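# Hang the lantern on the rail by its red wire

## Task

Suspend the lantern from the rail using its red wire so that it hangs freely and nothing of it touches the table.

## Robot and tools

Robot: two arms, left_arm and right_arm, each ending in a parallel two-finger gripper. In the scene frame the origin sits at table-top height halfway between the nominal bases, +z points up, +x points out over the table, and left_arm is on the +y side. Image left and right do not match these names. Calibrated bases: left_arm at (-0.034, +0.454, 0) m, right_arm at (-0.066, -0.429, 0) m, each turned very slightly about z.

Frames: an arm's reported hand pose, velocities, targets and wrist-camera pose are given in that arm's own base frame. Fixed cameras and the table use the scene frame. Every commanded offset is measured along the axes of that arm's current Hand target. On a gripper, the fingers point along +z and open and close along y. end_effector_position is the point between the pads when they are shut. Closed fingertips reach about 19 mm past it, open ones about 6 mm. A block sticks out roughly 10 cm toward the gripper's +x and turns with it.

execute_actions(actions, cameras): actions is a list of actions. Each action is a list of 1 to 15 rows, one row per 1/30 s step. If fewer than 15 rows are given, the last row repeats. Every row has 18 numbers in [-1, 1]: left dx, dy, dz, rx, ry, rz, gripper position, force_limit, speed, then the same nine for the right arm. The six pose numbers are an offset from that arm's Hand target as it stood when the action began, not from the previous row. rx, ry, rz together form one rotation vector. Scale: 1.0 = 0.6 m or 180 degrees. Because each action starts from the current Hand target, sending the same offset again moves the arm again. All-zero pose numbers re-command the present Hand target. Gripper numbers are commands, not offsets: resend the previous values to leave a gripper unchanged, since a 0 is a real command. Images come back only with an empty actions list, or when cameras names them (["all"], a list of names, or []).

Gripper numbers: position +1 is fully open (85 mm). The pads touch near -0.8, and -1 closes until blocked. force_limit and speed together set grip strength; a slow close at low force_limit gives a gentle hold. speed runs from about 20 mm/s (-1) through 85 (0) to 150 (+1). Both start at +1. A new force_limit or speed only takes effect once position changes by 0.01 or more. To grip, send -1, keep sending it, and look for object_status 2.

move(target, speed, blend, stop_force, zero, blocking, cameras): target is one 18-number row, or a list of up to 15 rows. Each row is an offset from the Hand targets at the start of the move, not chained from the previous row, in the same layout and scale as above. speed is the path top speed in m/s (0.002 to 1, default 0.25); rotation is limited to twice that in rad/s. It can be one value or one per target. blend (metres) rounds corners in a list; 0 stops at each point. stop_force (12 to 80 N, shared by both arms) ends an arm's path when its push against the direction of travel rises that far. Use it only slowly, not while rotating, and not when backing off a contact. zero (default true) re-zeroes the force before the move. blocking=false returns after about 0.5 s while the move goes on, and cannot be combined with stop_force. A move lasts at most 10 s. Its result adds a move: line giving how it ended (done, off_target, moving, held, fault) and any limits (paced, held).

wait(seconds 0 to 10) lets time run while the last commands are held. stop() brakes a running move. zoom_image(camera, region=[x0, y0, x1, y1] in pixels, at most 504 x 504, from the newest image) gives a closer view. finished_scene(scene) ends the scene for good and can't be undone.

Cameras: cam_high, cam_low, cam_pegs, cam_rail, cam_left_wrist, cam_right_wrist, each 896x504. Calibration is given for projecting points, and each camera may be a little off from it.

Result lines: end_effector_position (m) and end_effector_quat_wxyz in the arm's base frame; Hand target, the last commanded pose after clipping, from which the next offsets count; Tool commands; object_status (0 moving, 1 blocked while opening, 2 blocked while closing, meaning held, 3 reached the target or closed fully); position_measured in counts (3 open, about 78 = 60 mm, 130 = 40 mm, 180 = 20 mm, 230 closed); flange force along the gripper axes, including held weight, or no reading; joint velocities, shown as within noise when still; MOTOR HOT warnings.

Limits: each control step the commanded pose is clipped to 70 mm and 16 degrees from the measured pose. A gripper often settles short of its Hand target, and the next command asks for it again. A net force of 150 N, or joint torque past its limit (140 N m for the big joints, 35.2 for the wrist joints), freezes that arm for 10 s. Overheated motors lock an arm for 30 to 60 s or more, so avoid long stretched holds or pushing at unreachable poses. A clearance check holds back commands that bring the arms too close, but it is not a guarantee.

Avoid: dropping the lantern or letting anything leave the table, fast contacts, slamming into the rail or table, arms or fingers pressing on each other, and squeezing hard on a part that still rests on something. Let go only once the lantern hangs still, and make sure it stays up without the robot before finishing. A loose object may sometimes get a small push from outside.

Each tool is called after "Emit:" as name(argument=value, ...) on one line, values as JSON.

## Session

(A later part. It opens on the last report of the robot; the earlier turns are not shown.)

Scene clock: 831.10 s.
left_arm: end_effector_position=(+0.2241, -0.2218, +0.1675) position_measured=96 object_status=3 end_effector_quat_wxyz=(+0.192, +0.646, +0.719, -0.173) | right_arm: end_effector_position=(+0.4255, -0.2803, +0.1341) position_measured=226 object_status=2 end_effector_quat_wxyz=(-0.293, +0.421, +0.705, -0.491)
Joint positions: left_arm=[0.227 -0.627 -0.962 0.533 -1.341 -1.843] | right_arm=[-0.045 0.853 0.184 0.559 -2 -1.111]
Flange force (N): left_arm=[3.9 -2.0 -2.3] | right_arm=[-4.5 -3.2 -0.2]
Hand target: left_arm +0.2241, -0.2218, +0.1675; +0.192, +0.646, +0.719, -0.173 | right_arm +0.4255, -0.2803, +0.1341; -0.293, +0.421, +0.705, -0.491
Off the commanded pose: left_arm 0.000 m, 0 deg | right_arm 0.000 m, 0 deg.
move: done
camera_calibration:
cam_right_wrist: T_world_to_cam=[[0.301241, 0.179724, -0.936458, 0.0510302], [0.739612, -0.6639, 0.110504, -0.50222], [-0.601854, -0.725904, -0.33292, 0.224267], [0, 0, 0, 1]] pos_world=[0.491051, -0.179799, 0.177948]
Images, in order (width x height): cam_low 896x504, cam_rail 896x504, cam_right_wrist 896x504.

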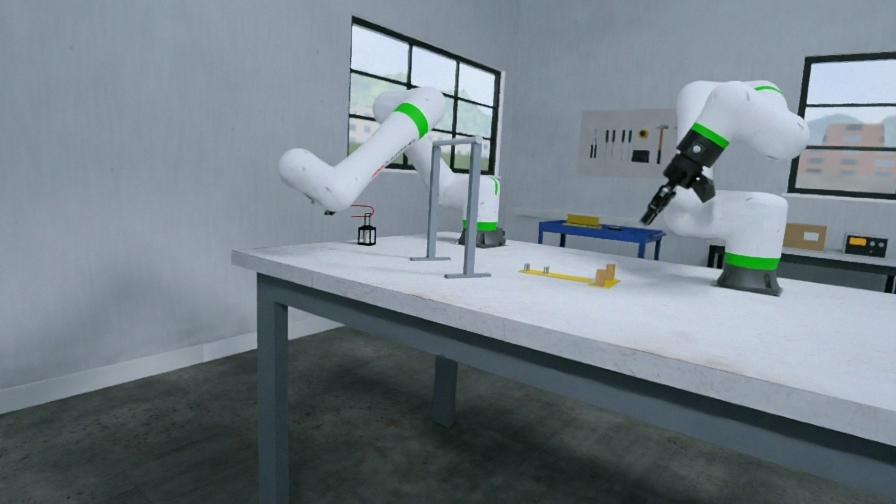

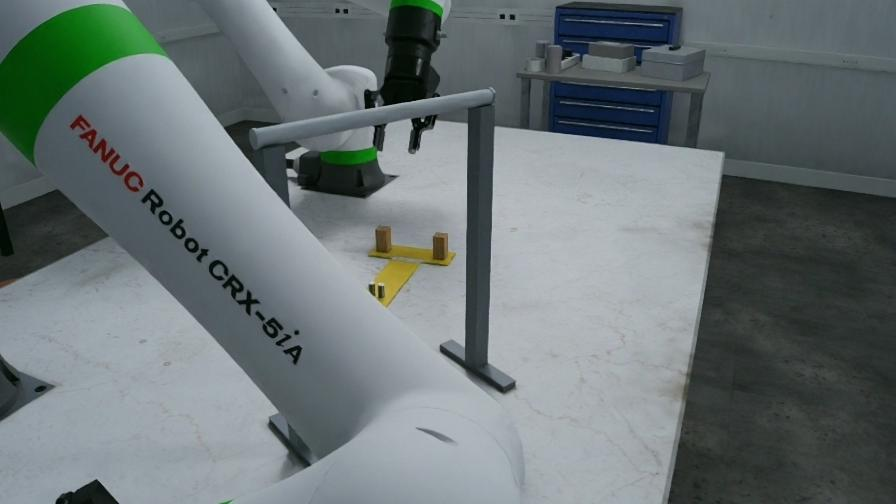

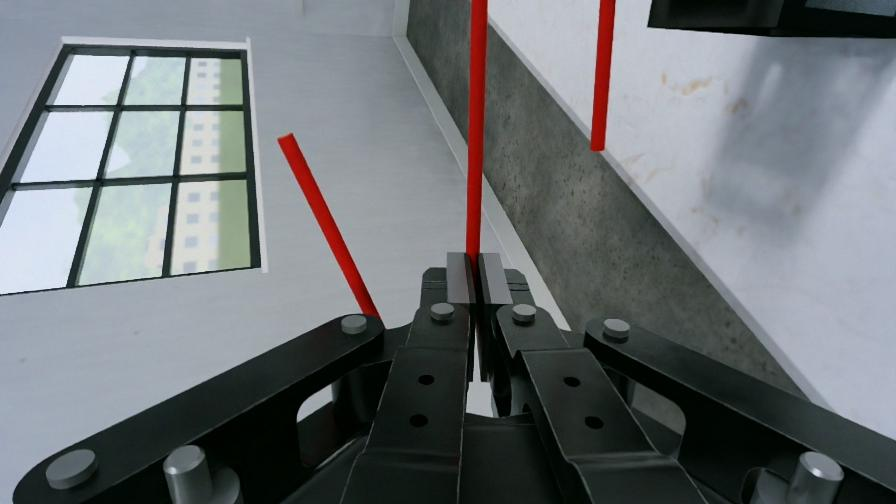

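Emit:
move(target=[[0,0,0,0,0,0,0.259,0,0,0.12,0,0,0,0,0,-1,0,-1],[0,0,0,0,0,0,0.259,0,0,0.12,-0.19,-0.069,0,0,0,-1,0,-1]], speed=[0.06,0.15], cameras=["cam_low","cam_right_wrist","cam_rail"])

Emit:
zoom_image(camera="cam_low", region=[340, 150, 460, 270])

Scene clock: 837.40 s.
left_arm: end_effector_position=(+0.2241, -0.2218, +0.1675) position_measured=96 object_status=3 end_effector_quat_wxyz=(+0.192, +0.646, +0.719, -0.173) | right_arm: end_effector_position=(+0.3906, -0.2172, +0.2554) position_measured=226 object_status=2 end_effector_quat_wxyz=(-0.293, +0.421, +0.705, -0.491)
Joint positions: left_arm=[0.227 -0.627 -0.962 0.533 -1.341 -1.843] | right_arm=[0.055 0.617 0.106 0.507 -2.177 -1.102]
Flange force (N): left_arm=[3.5 -1.8 -2.2] | right_arm=[-4.7 -3.5 0.2]
Hand target: left_arm +0.2241, -0.2218, +0.1675; +0.192, +0.646, +0.719, -0.173 | right_arm +0.3907, -0.2172, +0.2553; -0.293, +0.421, +0.705, -0.491
Off the commanded pose: left_arm 0.000 m, 0 deg | right_arm 0.000 m, 0 deg.
move: done
camera_calibration:
cam_right_wrist: T_world_to_cam=[[0.301308, 0.179805, -0.936421, 0.163763], [0.739565, -0.663956, 0.110478, -0.447897], [-0.601878, -0.725832, -0.333033, 0.289503], [0, 0, 0, 1]] pos_world=[0.456152, -0.116699, 0.299248]
Images, in order (width x height): cam_low 896x504, cam_rail 896x504, cam_right_wrist 896x504.

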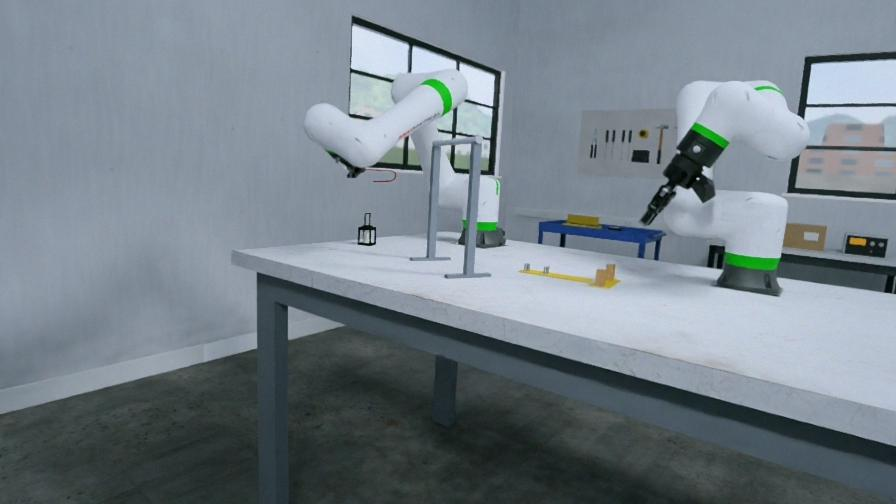

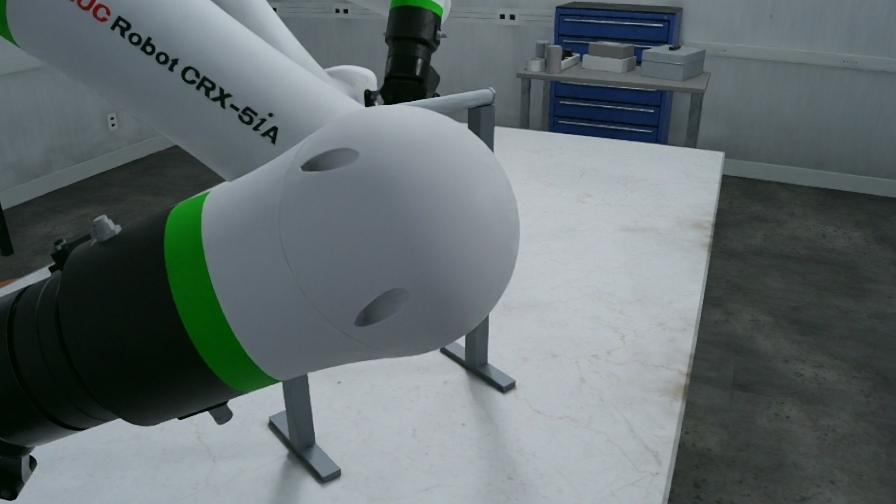

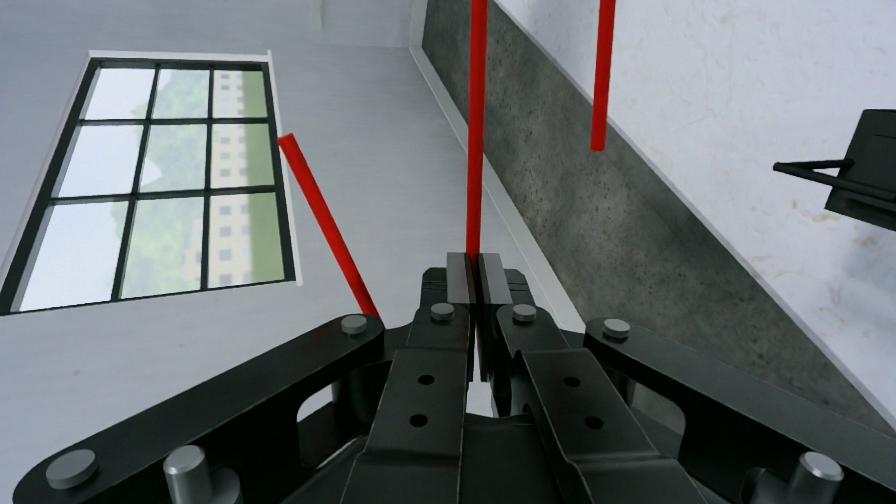

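Scaled by 4.200.

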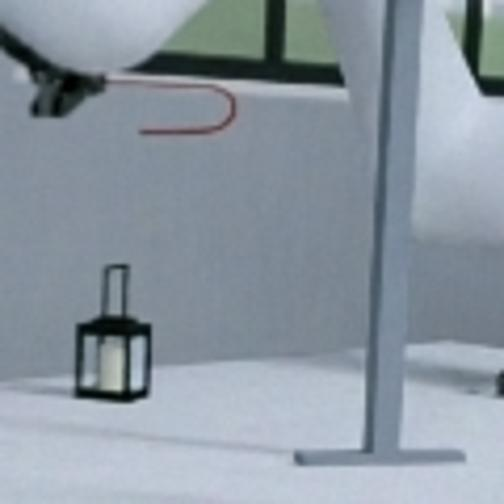

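Emit:
move(target=[0,0,0,0,0,0,0.259,0,0,0,-0.15,-0.055,-0.389,0,0,-1,0,-1], speed=0.3)

Scene clock: 845.27 s.
left_arm: end_effector_position=(+0.2241, -0.2218, +0.1675) position_measured=96 object_status=3 end_effector_quat_wxyz=(+0.192, +0.646, +0.719, -0.173) | right_arm: end_effector_position=(+0.3904, -0.2173, +0.3512) position_measured=226 object_status=2 end_effector_quat_wxyz=(+0.001, +0.512, +0.859, +0.002)
Joint positions: left_arm=[0.227 -0.627 -0.962 0.533 -1.341 -1.843] | right_arm=[-0.215 0.005 0.166 -0.004 -1.728 -0.861]
Flange force (N): left_arm=[3.9 -1.0 -2.2] | right_arm=[-5.9 -3.4 -3.6]
Hand target: left_arm +0.2241, -0.2218, +0.1675; +0.192, +0.646, +0.719, -0.173 | right_arm +0.3904, -0.2173, +0.3512; +0.001, +0.512, +0.859, +0.002
Off the commanded pose: left_arm 0.000 m, 0 deg | right_arm 0.000 m, 0 deg.
move: done

Emit:
move(target=[[0,0,0,0,0,0,0.259,0,0,0.05,-0.06,0.015,0,0,-0.48,-1,0,-1],[0,0,0,0,0,0,0.259,0,0,0.1092,-0.1235,0.0333,0,0,-0.967,-1,0,-1]], speed=0.35, blend=0.02, cameras=["cam_right_wrist"])

Emit:
zoom_image(camera="cam_right_wrist", region=[150, 20, 450, 320])

Scene clock: 854.03 s.
left_arm: end_effector_position=(+0.2241, -0.2218, +0.1675) position_measured=96 object_status=3 end_effector_quat_wxyz=(+0.192, +0.646, +0.719, -0.173) | right_arm: end_effector_position=(+0.2941, -0.1948, +0.3308) position_measured=226 object_status=2 end_effector_quat_wxyz=(-0.002, +0.831, -0.556, +0.001)
Joint positions: left_arm=[0.227 -0.627 -0.962 0.533 -1.341 -1.843] | right_arm=[-0.211 -0.243 -0.102 -0.004 -1.708 2.172]
Flange force (N): left_arm=[3.3 -1.5 -1.5] | right_arm=[7.7 5.2 -3.3]
Hand target: left_arm +0.2241, -0.2218, +0.1675; +0.192, +0.646, +0.719, -0.173 | right_arm +0.2942, -0.1948, +0.3308; -0.002, +0.831, -0.556, +0.001
Off the commanded pose: left_arm 0.000 m, 0 deg | right_arm 0.000 m, 0 deg.
move: done
camera_calibration:
cam_right_wrist: T_world_to_cam=[[-0.918567, -0.395263, -0.00150631, 0.196907], [-0.370237, 0.859061, 0.353466, 0.172697], [-0.138418, 0.32524, -0.935446, 0.540433], [0, 0, 0, 1]] pos_world=[0.319617, -0.246298, 0.4448]
Images, in order (width x height): cam_right_wrist 896x504.

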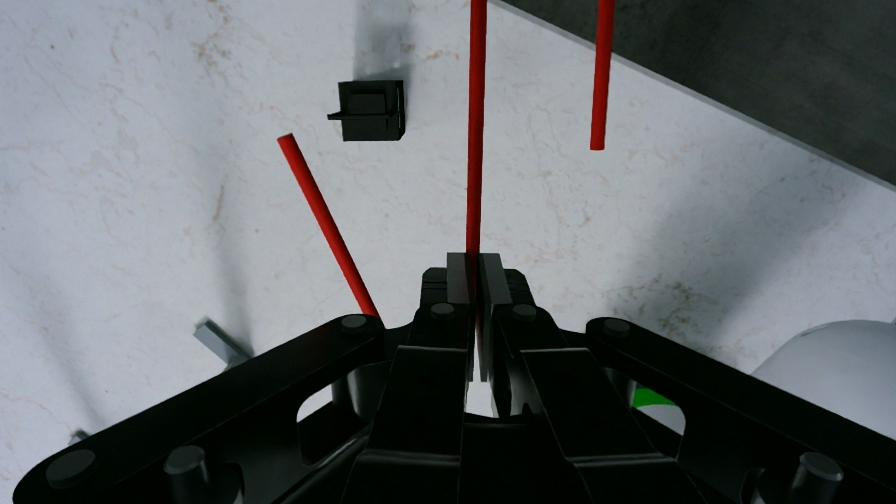

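Scaled by 1.680.

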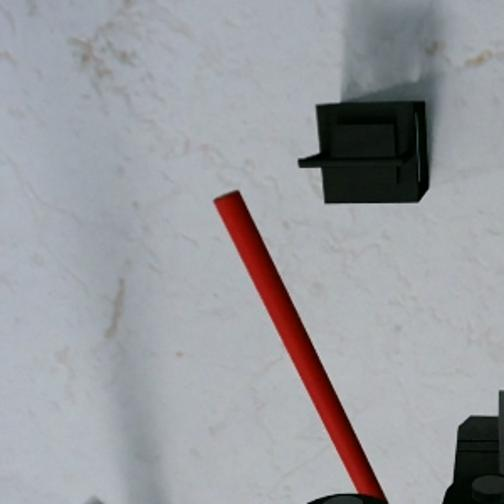

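Emit:
move(target=[0,0,0,0,0,0,0.259,0,0,0.0072,-0.0993,0.118,0.389,0,0,-1,0,-1], speed=0.25, cameras=["cam_right_wrist","cam_high","cam_low"])

Scene clock: 864.23 s.
left_arm: end_effector_position=(+0.2241, -0.2218, +0.1675) position_measured=96 object_status=3 end_effector_quat_wxyz=(+0.192, +0.646, +0.719, -0.173) | right_arm: end_effector_position=(+0.3513, -0.1759, +0.2603) position_measured=226 object_status=2 end_effector_quat_wxyz=(-0.479, +0.679, -0.455, +0.320)
Joint positions: left_arm=[0.227 -0.627 -0.962 0.533 -1.341 -1.843] | right_arm=[-1.16 -0.232 -0.464 -1.24 -1.476 3.354]
Flange force (N): left_arm=[3.3 -2.1 -1.4] | right_arm=[1.1 1.8 -9.7]
Hand target: left_arm +0.2241, -0.2218, +0.1675; +0.192, +0.646, +0.719, -0.173 | right_arm +0.3513, -0.1759, +0.2603; -0.479, +0.679, -0.455, +0.320
Off the commanded pose: left_arm 0.000 m, 0 deg | right_arm 0.000 m, 0 deg.
move: done
camera_calibration:
cam_right_wrist: T_world_to_cam=[[-0.308766, -0.143443, -0.940259, 0.331293], [-0.667984, 0.736442, 0.107006, 0.349725], [0.677097, 0.661118, -0.323206, 0.0896061], [0, 0, 0, 1]] pos_world=[0.275231, -0.269271, 0.303039]
Images, in order (width x height): cam_high 896x504, cam_low 896x504, cam_right_wrist 896x504.

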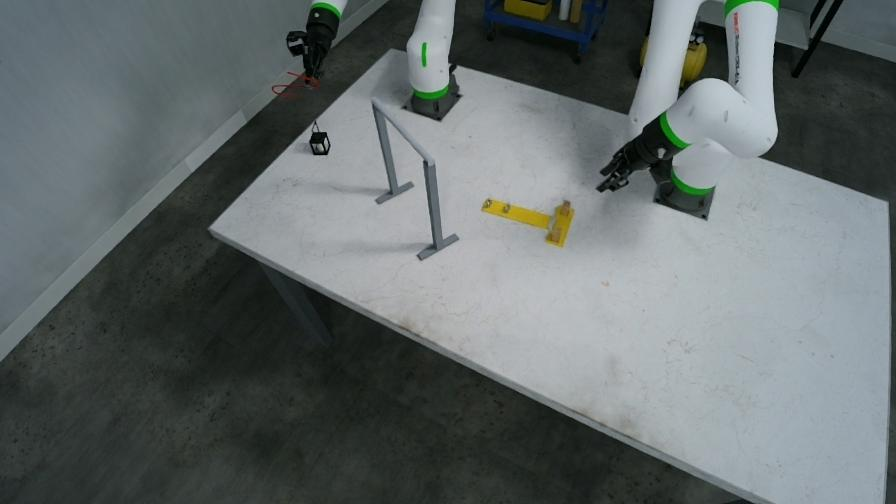

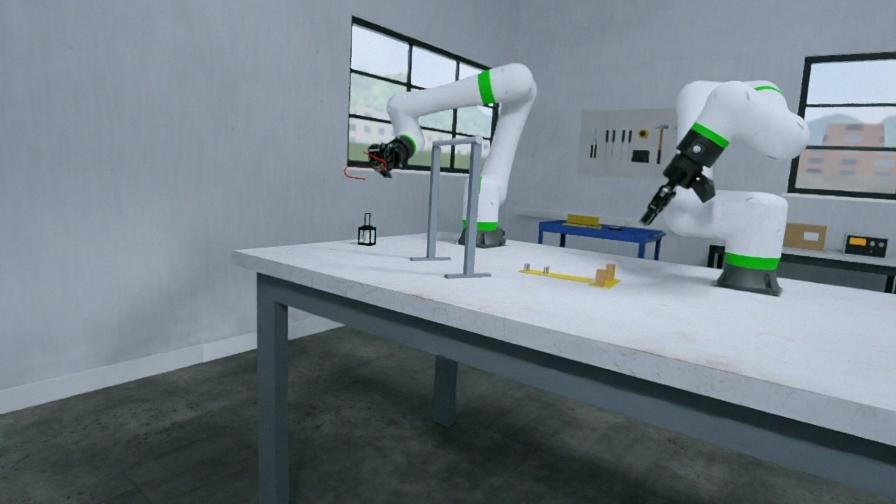

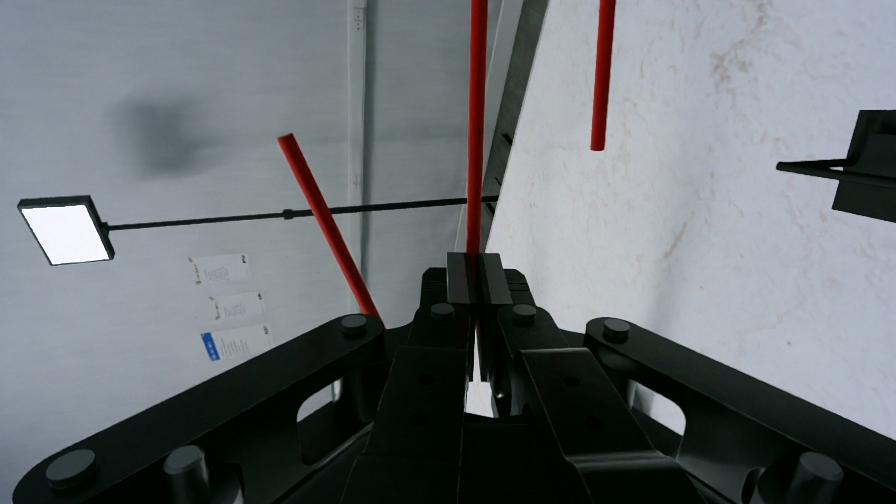

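Emit:
move(target=[0,0,0,0,0,0,0.259,0,0,0,0.2073,0.0754,0,0,0,-1,0,-1], speed=0.1, cameras=["cam_right_wrist","cam_low"])

Emit:
zoom_image(camera="cam_low", region=[320, 150, 440, 270])

Scene clock: 870.47 s.
left_arm: end_effector_position=(+0.2241, -0.2218, +0.1675) position_measured=96 object_status=3 end_effector_quat_wxyz=(+0.192, +0.646, +0.719, -0.173) | right_arm: end_effector_position=(+0.3519, -0.1755, +0.1279) position_measured=226 object_status=2 end_effector_quat_wxyz=(-0.479, +0.679, -0.455, +0.320)
Joint positions: left_arm=[0.227 -0.627 -0.962 0.533 -1.341 -1.843] | right_arm=[-1.18 0.076 -0.578 -1.294 -1.365 3.766]
Flange force (N): left_arm=[3.5 -1.7 -2.0] | right_arm=[-0.1 2.3 -8.0]
Hand target: left_arm +0.2241, -0.2218, +0.1675; +0.192, +0.646, +0.719, -0.173 | right_arm +0.3519, -0.1756, +0.1280; -0.479, +0.679, -0.455, +0.320
Off the commanded pose: left_arm 0.000 m, 0 deg | right_arm 0.000 m, 0 deg.
move: done
camera_calibration:
cam_right_wrist: T_world_to_cam=[[-0.308912, -0.14315, -0.940256, 0.20707], [-0.667895, 0.73648, 0.107304, 0.363943], [0.677119, 0.661139, -0.323117, 0.0460948], [0, 0, 0, 1]] pos_world=[0.27583, -0.26887, 0.17054]
Images, in order (width x height): cam_low 896x504, cam_right_wrist 896x504.

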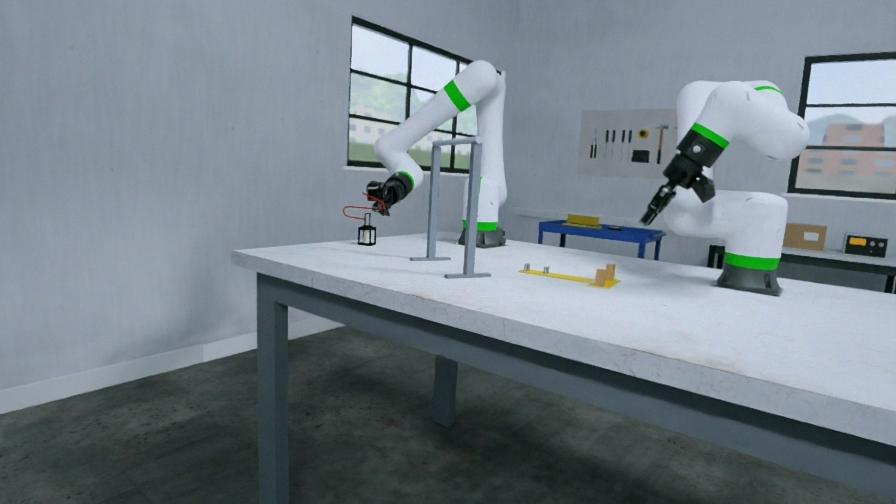

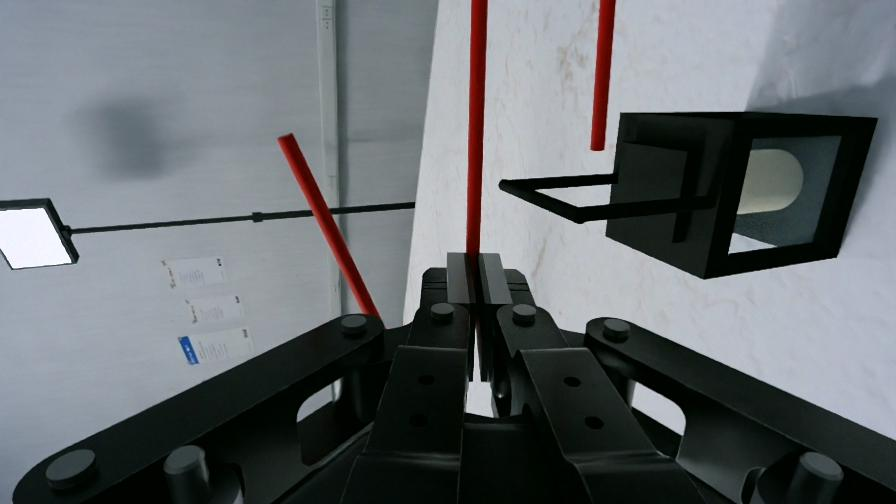

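Scaled by 4.200.

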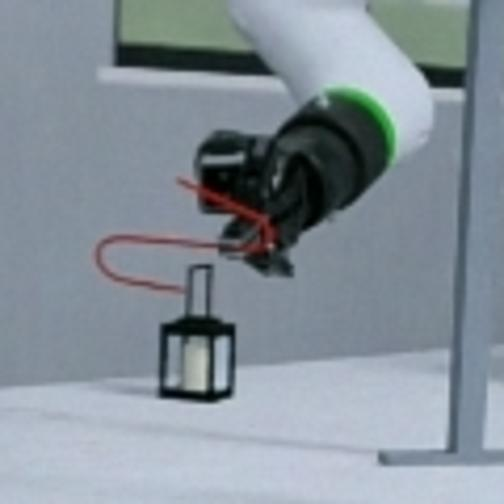

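Emit:
move(target=[0,0,0,0,0,0,0.259,0,0,-0.095,0,0,0,0,0,-1,0,-1], speed=0.06, cameras=["cam_low","cam_right_wrist"])

Emit:
zoom_image(camera="cam_low", region=[320, 150, 440, 270])

Scene clock: 877.07 s.
left_arm: end_effector_position=(+0.2241, -0.2218, +0.1675) position_measured=96 object_status=3 end_effector_quat_wxyz=(+0.192, +0.646, +0.719, -0.173) | right_arm: end_effector_position=(+0.3302, -0.1229, +0.1280) position_measured=226 object_status=2 end_effector_quat_wxyz=(-0.479, +0.679, -0.455, +0.320)
Joint positions: left_arm=[0.227 -0.627 -0.962 0.533 -1.341 -1.843] | right_arm=[-1.181 -0.062 -0.717 -1.294 -1.365 3.767]
Flange force (N): left_arm=[3.1 -1.3 -1.5] | right_arm=[0.2 3.2 -10.0]
Hand target: left_arm +0.2241, -0.2218, +0.1675; +0.192, +0.646, +0.719, -0.173 | right_arm +0.3302, -0.1229, +0.1280; -0.479, +0.679, -0.455, +0.320
Off the commanded pose: left_arm 0.000 m, 0 deg | right_arm 0.000 m, 0 deg.
move: done
camera_calibration:
cam_right_wrist: T_world_to_cam=[[-0.308859, -0.14334, -0.940244, 0.207933], [-0.667941, 0.736462, 0.107137, 0.310738], [0.677097, 0.661118, -0.323206, 0.0260612], [0, 0, 0, 1]] pos_world=[0.254131, -0.216271, 0.17064]
Images, in order (width x height): cam_low 896x504, cam_right_wrist 896x504.

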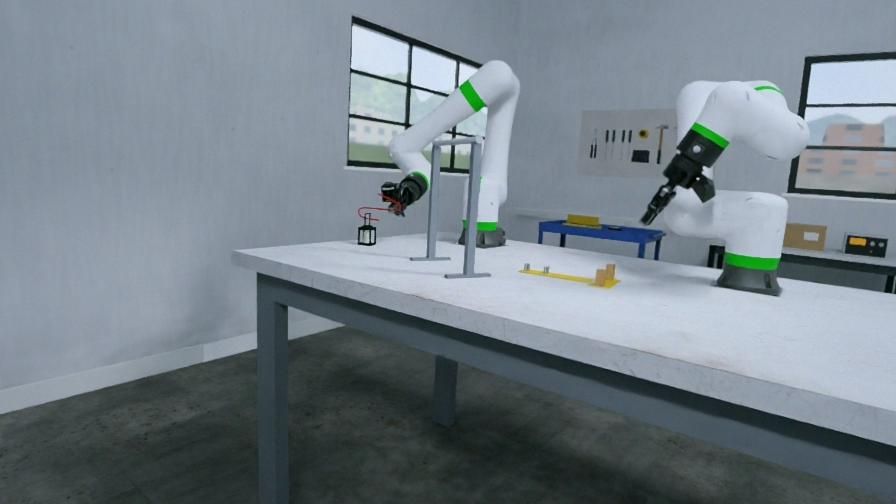

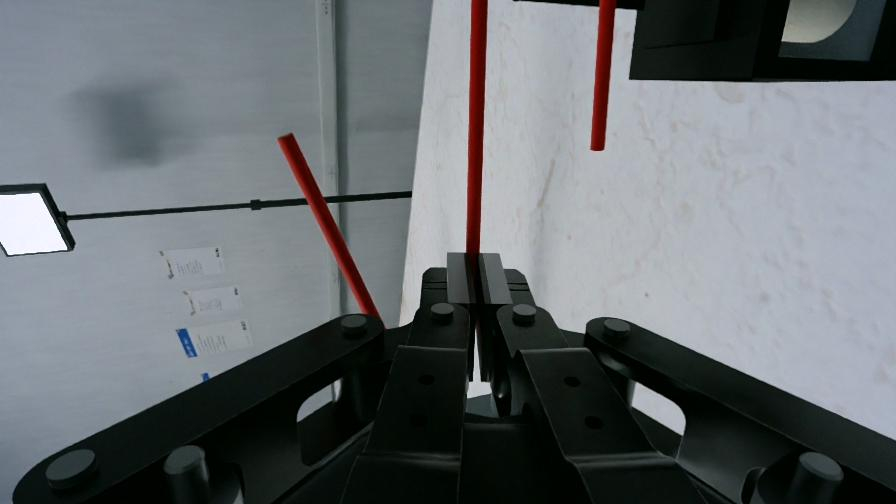

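Scaled by 4.200.

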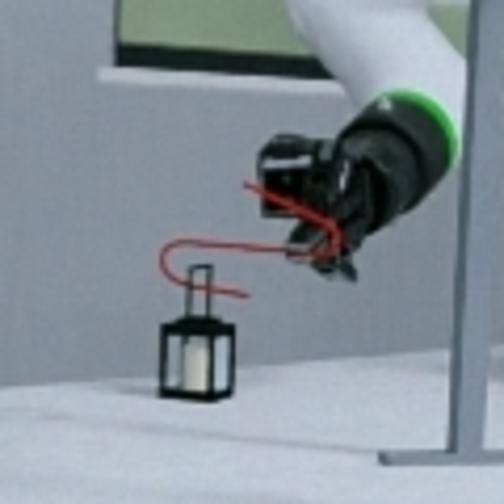

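Emit:
move(target=[[0,0,0,0,0,0,0.259,0,0,0.0598,-0.0908,-0.0025,0,0,0.25,-1,0,-1],[0,0,0,0,0,0,0.259,0,0,0.1617,-0.1142,-0.0045,0,0,0.5,-1,0,-1]], speed=0.12, blend=0.01, cameras=["cam_low","cam_right_wrist","cam_rail"])

Emit:
zoom_image(camera="cam_low", region=[320, 150, 440, 270])

Scene clock: 889.37 s.
left_arm: end_effector_position=(+0.2241, -0.2218, +0.1675) position_measured=96 object_status=3 end_effector_quat_wxyz=(+0.192, +0.646, +0.719, -0.173) | right_arm: end_effector_position=(+0.3862, -0.2048, +0.1934) position_measured=226 object_status=2 end_effector_quat_wxyz=(+0.565, -0.159, +0.802, +0.112)
Joint positions: left_arm=[0.227 -0.627 -0.962 0.533 -1.341 -1.843] | right_arm=[-1.115 -0.001 -0.443 -1.283 -1.371 1.972]
Flange force (N): left_arm=[3.4 -1.7 -1.9] | right_arm=[1.5 -0.5 -7.5]
Hand target: left_arm +0.2241, -0.2218, +0.1675; +0.192, +0.646, +0.719, -0.173 | right_arm +0.3862, -0.2048, +0.1934; +0.565, -0.159, +0.802, +0.112
Off the commanded pose: left_arm 0.000 m, 0 deg | right_arm 0.000 m, 0 deg.
move: done
camera_calibration:
cam_right_wrist: T_world_to_cam=[[-0.389304, 0.921024, -0.0125622, 0.344646], [-0.0210034, 0.00475833, 0.999768, -0.170905], [0.92087, 0.389478, 0.0174922, -0.152243], [0, 0, 0, 1]] pos_world=[0.270778, -0.257319, 0.177858]
Images, in order (width x height): cam_low 896x504, cam_rail 896x504, cam_right_wrist 896x504.

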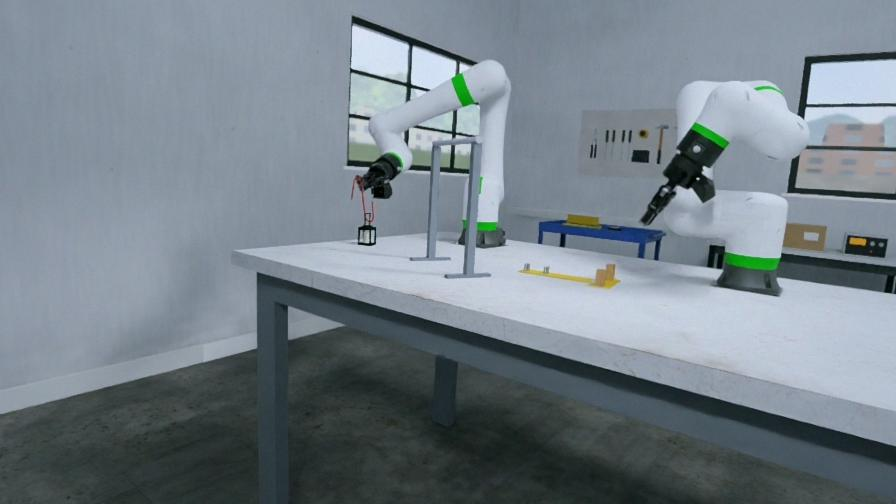

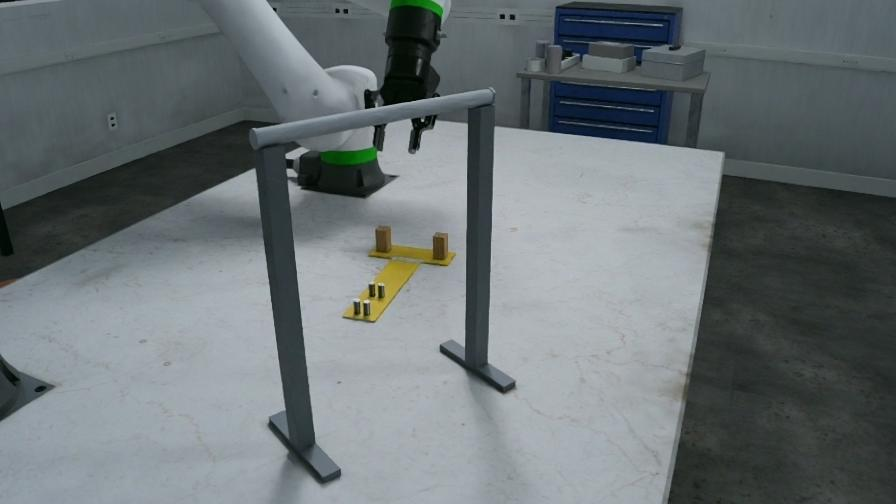

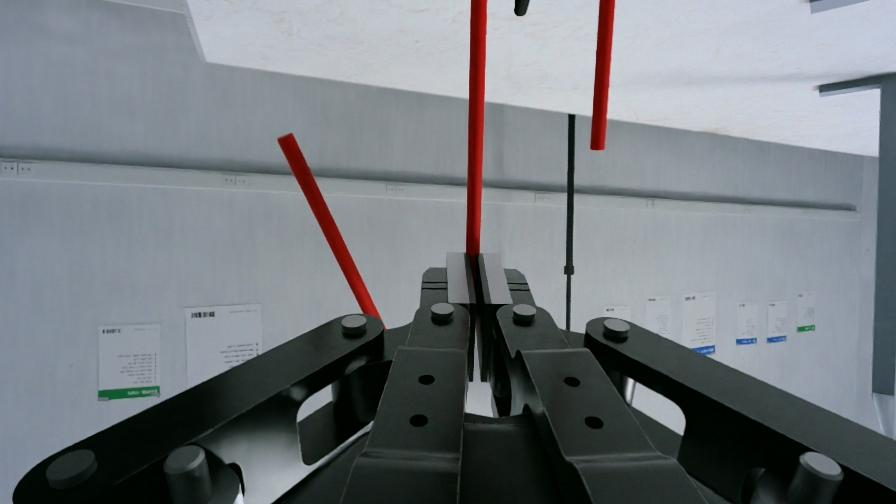

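Scaled by 4.200.

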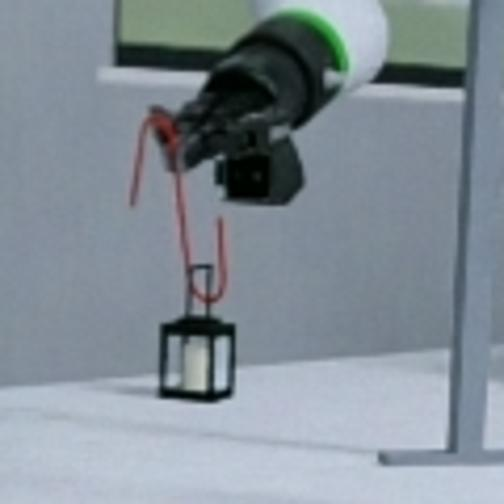

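Emit:
move(target=[[0,0,0,0,0,0,0.259,0,0,-0.0548,0,-0.02,0,0,0,-1,0,-1],[0,0,0,0,0,0,0.259,0,0,-0.11,0,-0.04,0,0,0,-1,0,-1]], speed=[0.04,0.08], blend=0.01, cameras=["cam_low","cam_high"])

Emit:
zoom_image(camera="cam_low", region=[320, 130, 440, 250])

Emit:
zoom_image(camera="cam_high", region=[250, 30, 400, 180])

Scene clock: 896.60 s.
left_arm: end_effector_position=(+0.2241, -0.2218, +0.1675) position_measured=96 object_status=3 end_effector_quat_wxyz=(+0.192, +0.646, +0.719, -0.173) | right_arm: end_effector_position=(+0.3858, -0.2049, +0.2636) position_measured=226 object_status=2 end_effector_quat_wxyz=(+0.565, -0.159, +0.802, +0.112)
Joint positions: left_arm=[0.227 -0.627 -0.962 0.533 -1.341 -1.843] | right_arm=[-1.105 -0.131 -0.372 -1.252 -1.421 1.775]
Flange force (N): left_arm=[3.1 -1.8 -1.3] | right_arm=[4.6 -1.5 -7.5]
Hand target: left_arm +0.2241, -0.2218, +0.1675; +0.192, +0.646, +0.719, -0.173 | right_arm +0.3858, -0.2050, +0.2636; +0.565, -0.159, +0.802, +0.112
Off the commanded pose: left_arm 0.000 m, 0 deg | right_arm 0.000 m, 0 deg.
move: done
Images, in order (width x height): cam_high 896x504, cam_low 896x504.

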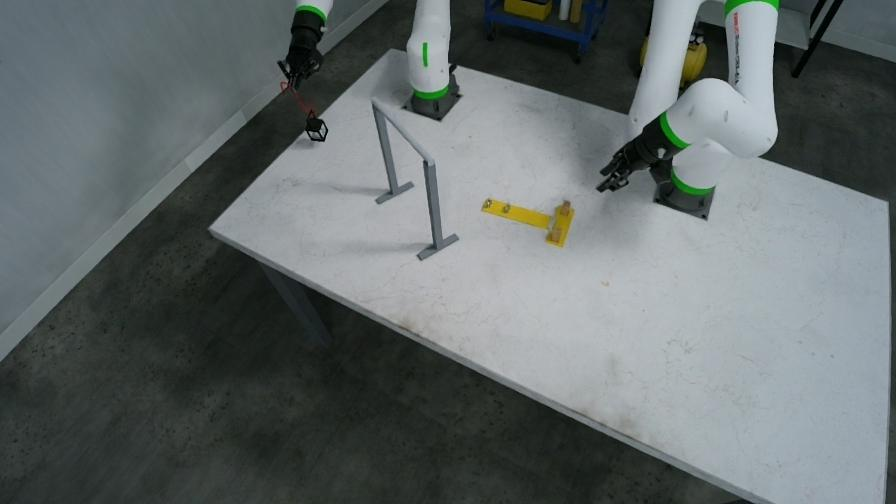

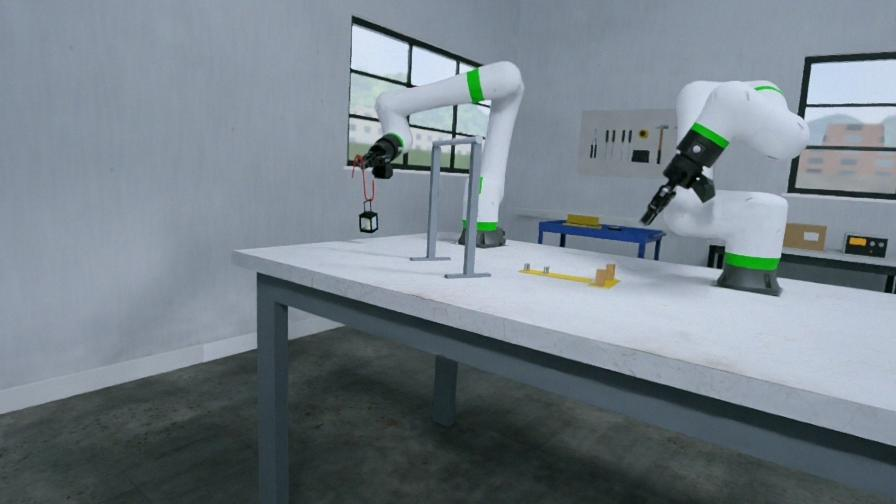

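Scaled by 4.200.

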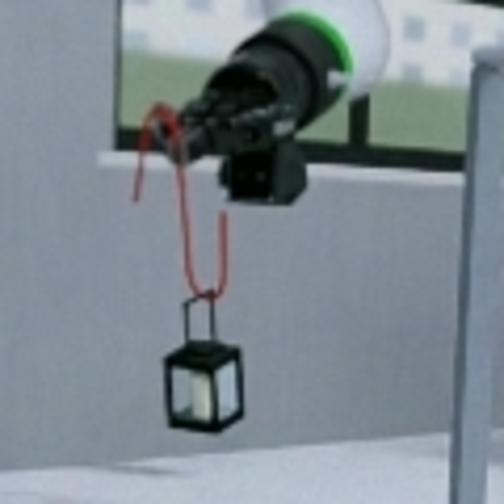

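Scaled by 3.360.

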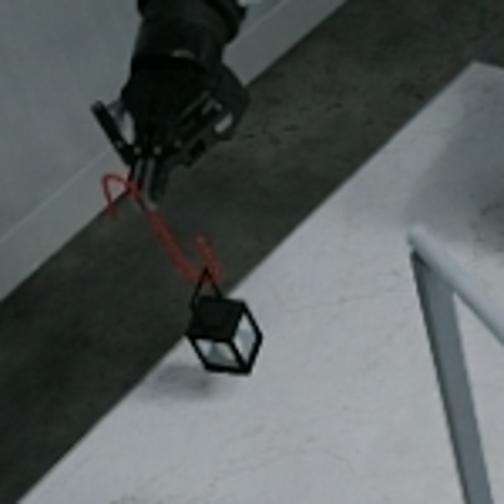

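Emit:
move(target=[[0,0,0,0,0,0,0.259,0,0,-0.5747,0,-0.2055,-0.0207,-0.0105,-0.0036,-1,0,-1],[0,0,0,0,0,0,0.259,0,0,-0.6948,0.367,0.1305,-0.1034,-0.0527,-0.0179,-1,0,-1]], speed=0.15, blend=0.04, cameras=["cam_low","cam_high","cam_rail"])

Scene clock: 914.60 s.
left_arm: end_effector_position=(+0.2241, -0.2218, +0.1675) position_measured=96 object_status=3 end_effector_quat_wxyz=(+0.192, +0.646, +0.719, -0.173) | right_arm: end_effector_position=(+0.4998, +0.0800, +0.6299) position_measured=226 object_status=2 end_effector_quat_wxyz=(+0.599, -0.260, +0.719, +0.237)
Joint positions: left_arm=[0.227 -0.627 -0.962 0.533 -1.341 -1.843] | right_arm=[-0.221 -0.35 0.167 -1.074 -1.14 0.858]
Flange force (N): left_arm=[4.1 -1.6 -2.8] | right_arm=[2.4 -8.0 -8.9]
Hand target: left_arm +0.2241, -0.2218, +0.1675; +0.192, +0.646, +0.719, -0.173 | right_arm +0.4998, +0.0801, +0.6299; +0.599, -0.260, +0.719, +0.237
Off the commanded pose: left_arm 0.000 m, 0 deg | right_arm 0.000 m, 0 deg.
move: done
Images, in order (width x height): cam_high 896x504, cam_low 896x504, cam_rail 896x504.

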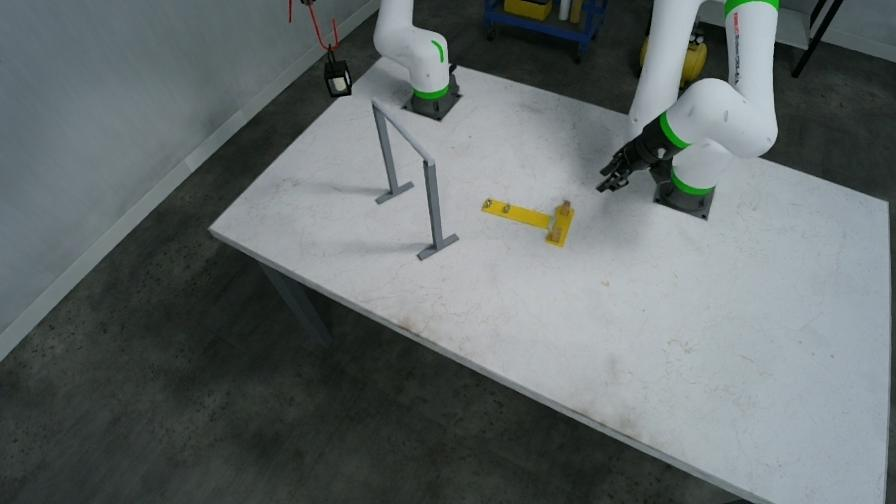

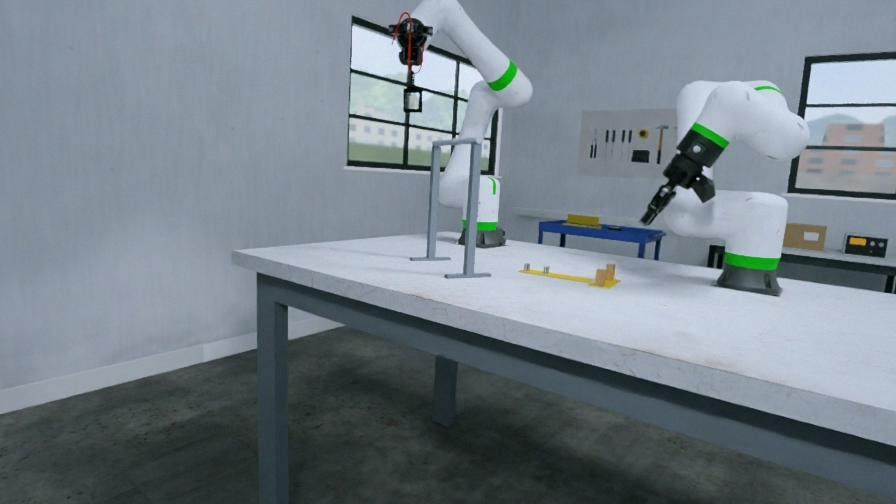

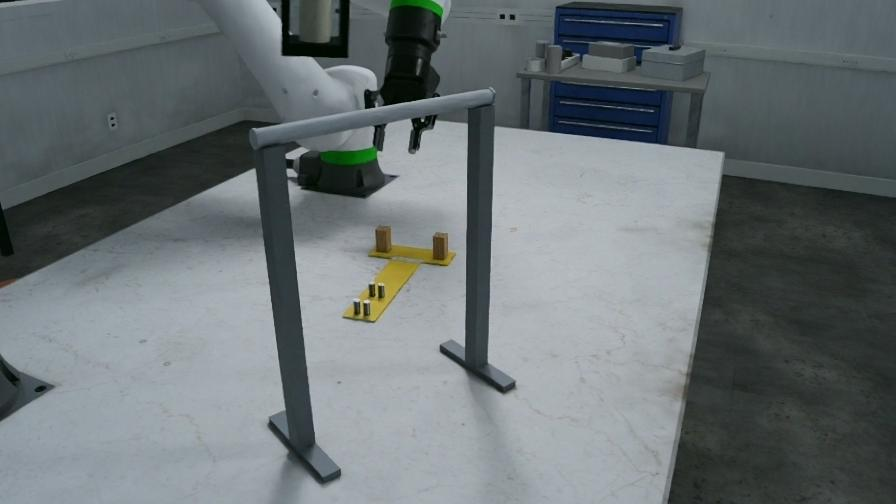

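Emit:
move(target=[[-0.16,-0.01,-0.15,0.1197,0.0145,0.4476,-0.165,0,0,-0.0236,0.2602,0.1819,-0.0725,-0.0365,-0.0127,-1,0,-1],[-0.322,-0.0207,-0.3,0.2394,0.029,0.8952,-0.165,0,0,0.0833,0.4688,0.1859,-0.1035,-0.0521,-0.0181,-1,0,-1]], speed=[0.15,0.15], blend=0.03, cameras=["cam_low","cam_high","cam_rail","cam_right_wrist"])

Scene clock: 947.73 s.
left_arm: end_effector_position=(+0.2202, -0.3004, +0.4198) position_measured=150 object_status=3 end_effector_quat_wxyz=(+0.000, +0.818, -0.576, +0.000) | right_arm: end_effector_position=(+0.3895, +0.3599, +0.5698) position_measured=226 object_status=2 end_effector_quat_wxyz=(+0.612, -0.354, +0.613, +0.354)
Joint positions: left_arm=[-0.583 -0.139 0.195 -0.001 -1.906 -3.786] | right_arm=[0.699 -0.522 -0.224 -0.889 -0.456 0.836]
Flange force (N): left_arm=[-0.7 -1.7 -0.1] | right_arm=no reading
Hand target: left_arm +0.2202, -0.3004, +0.4198; +0.000, +0.818, -0.576, +0.000 | right_arm +0.3895, +0.3599, +0.5698; +0.612, -0.354, +0.613, +0.354
Off the commanded pose: left_arm 0.000 m, 0 deg | right_arm 0.000 m, 0 deg.
move: done
camera_calibration:
cam_right_wrist: T_world_to_cam=[[-0.868123, 0.496119, -0.0151355, 0.171461], [-0.186834, -0.298373, 0.935984, -0.339783], [0.459844, 0.815377, 0.351716, -0.545978], [0, 0, 0, 1]] pos_world=[0.336431, 0.258731, 0.512656]
Images, in order (width x height): cam_high 896x504, cam_low 896x504, cam_rail 896x504, cam_right_wrist 896x504.

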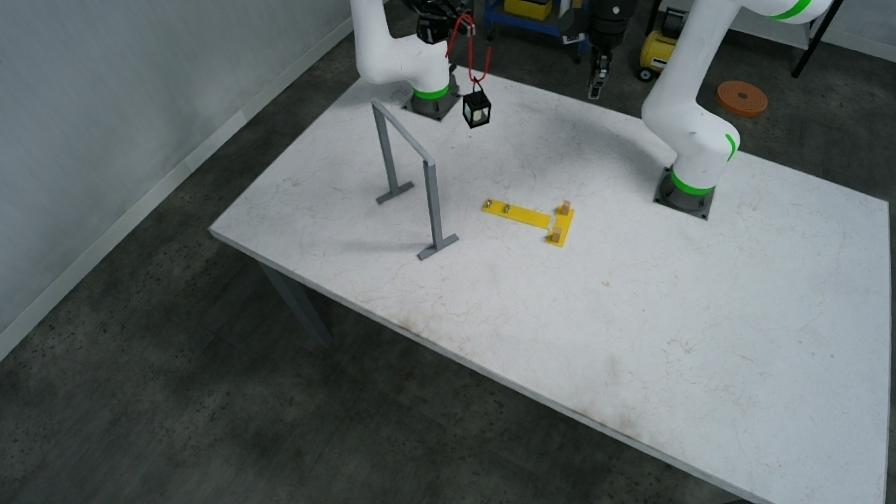

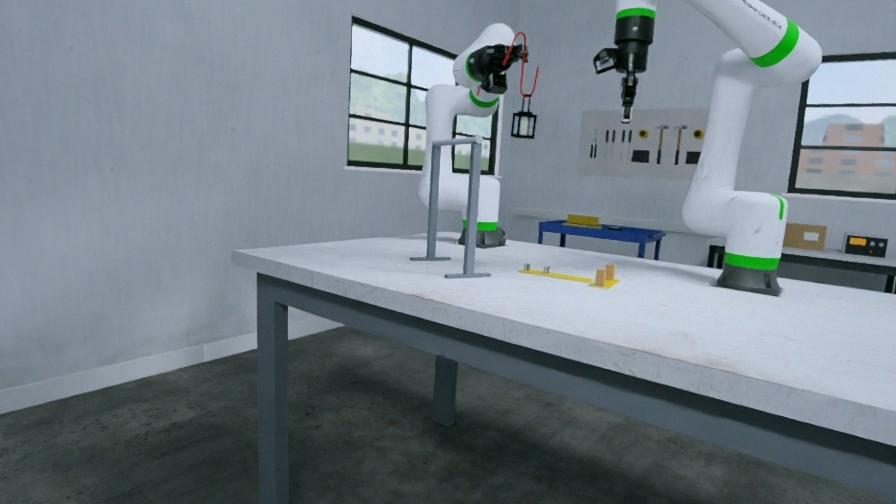

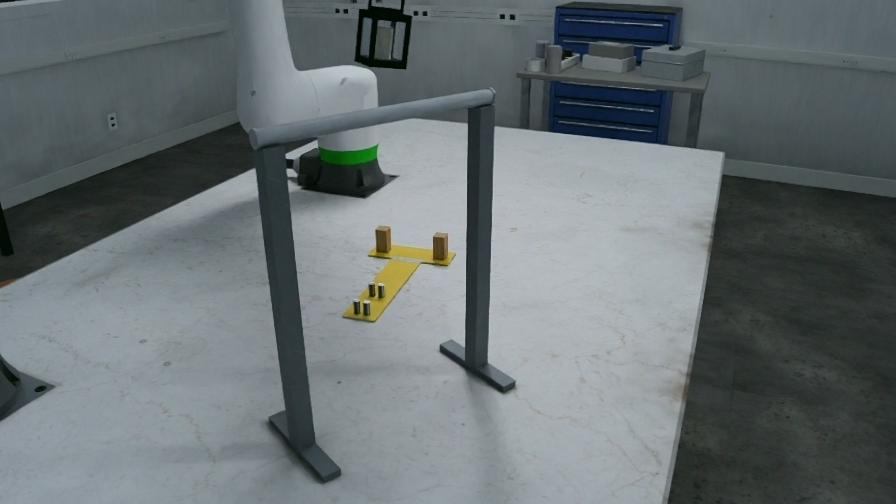

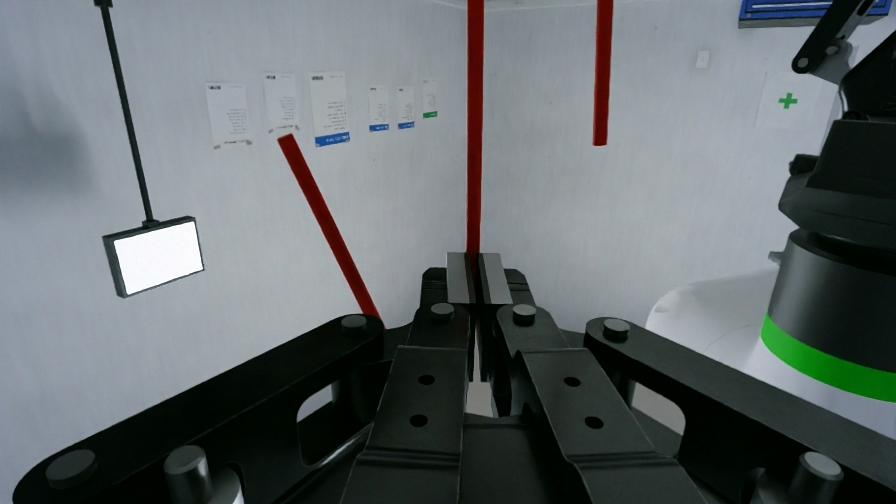

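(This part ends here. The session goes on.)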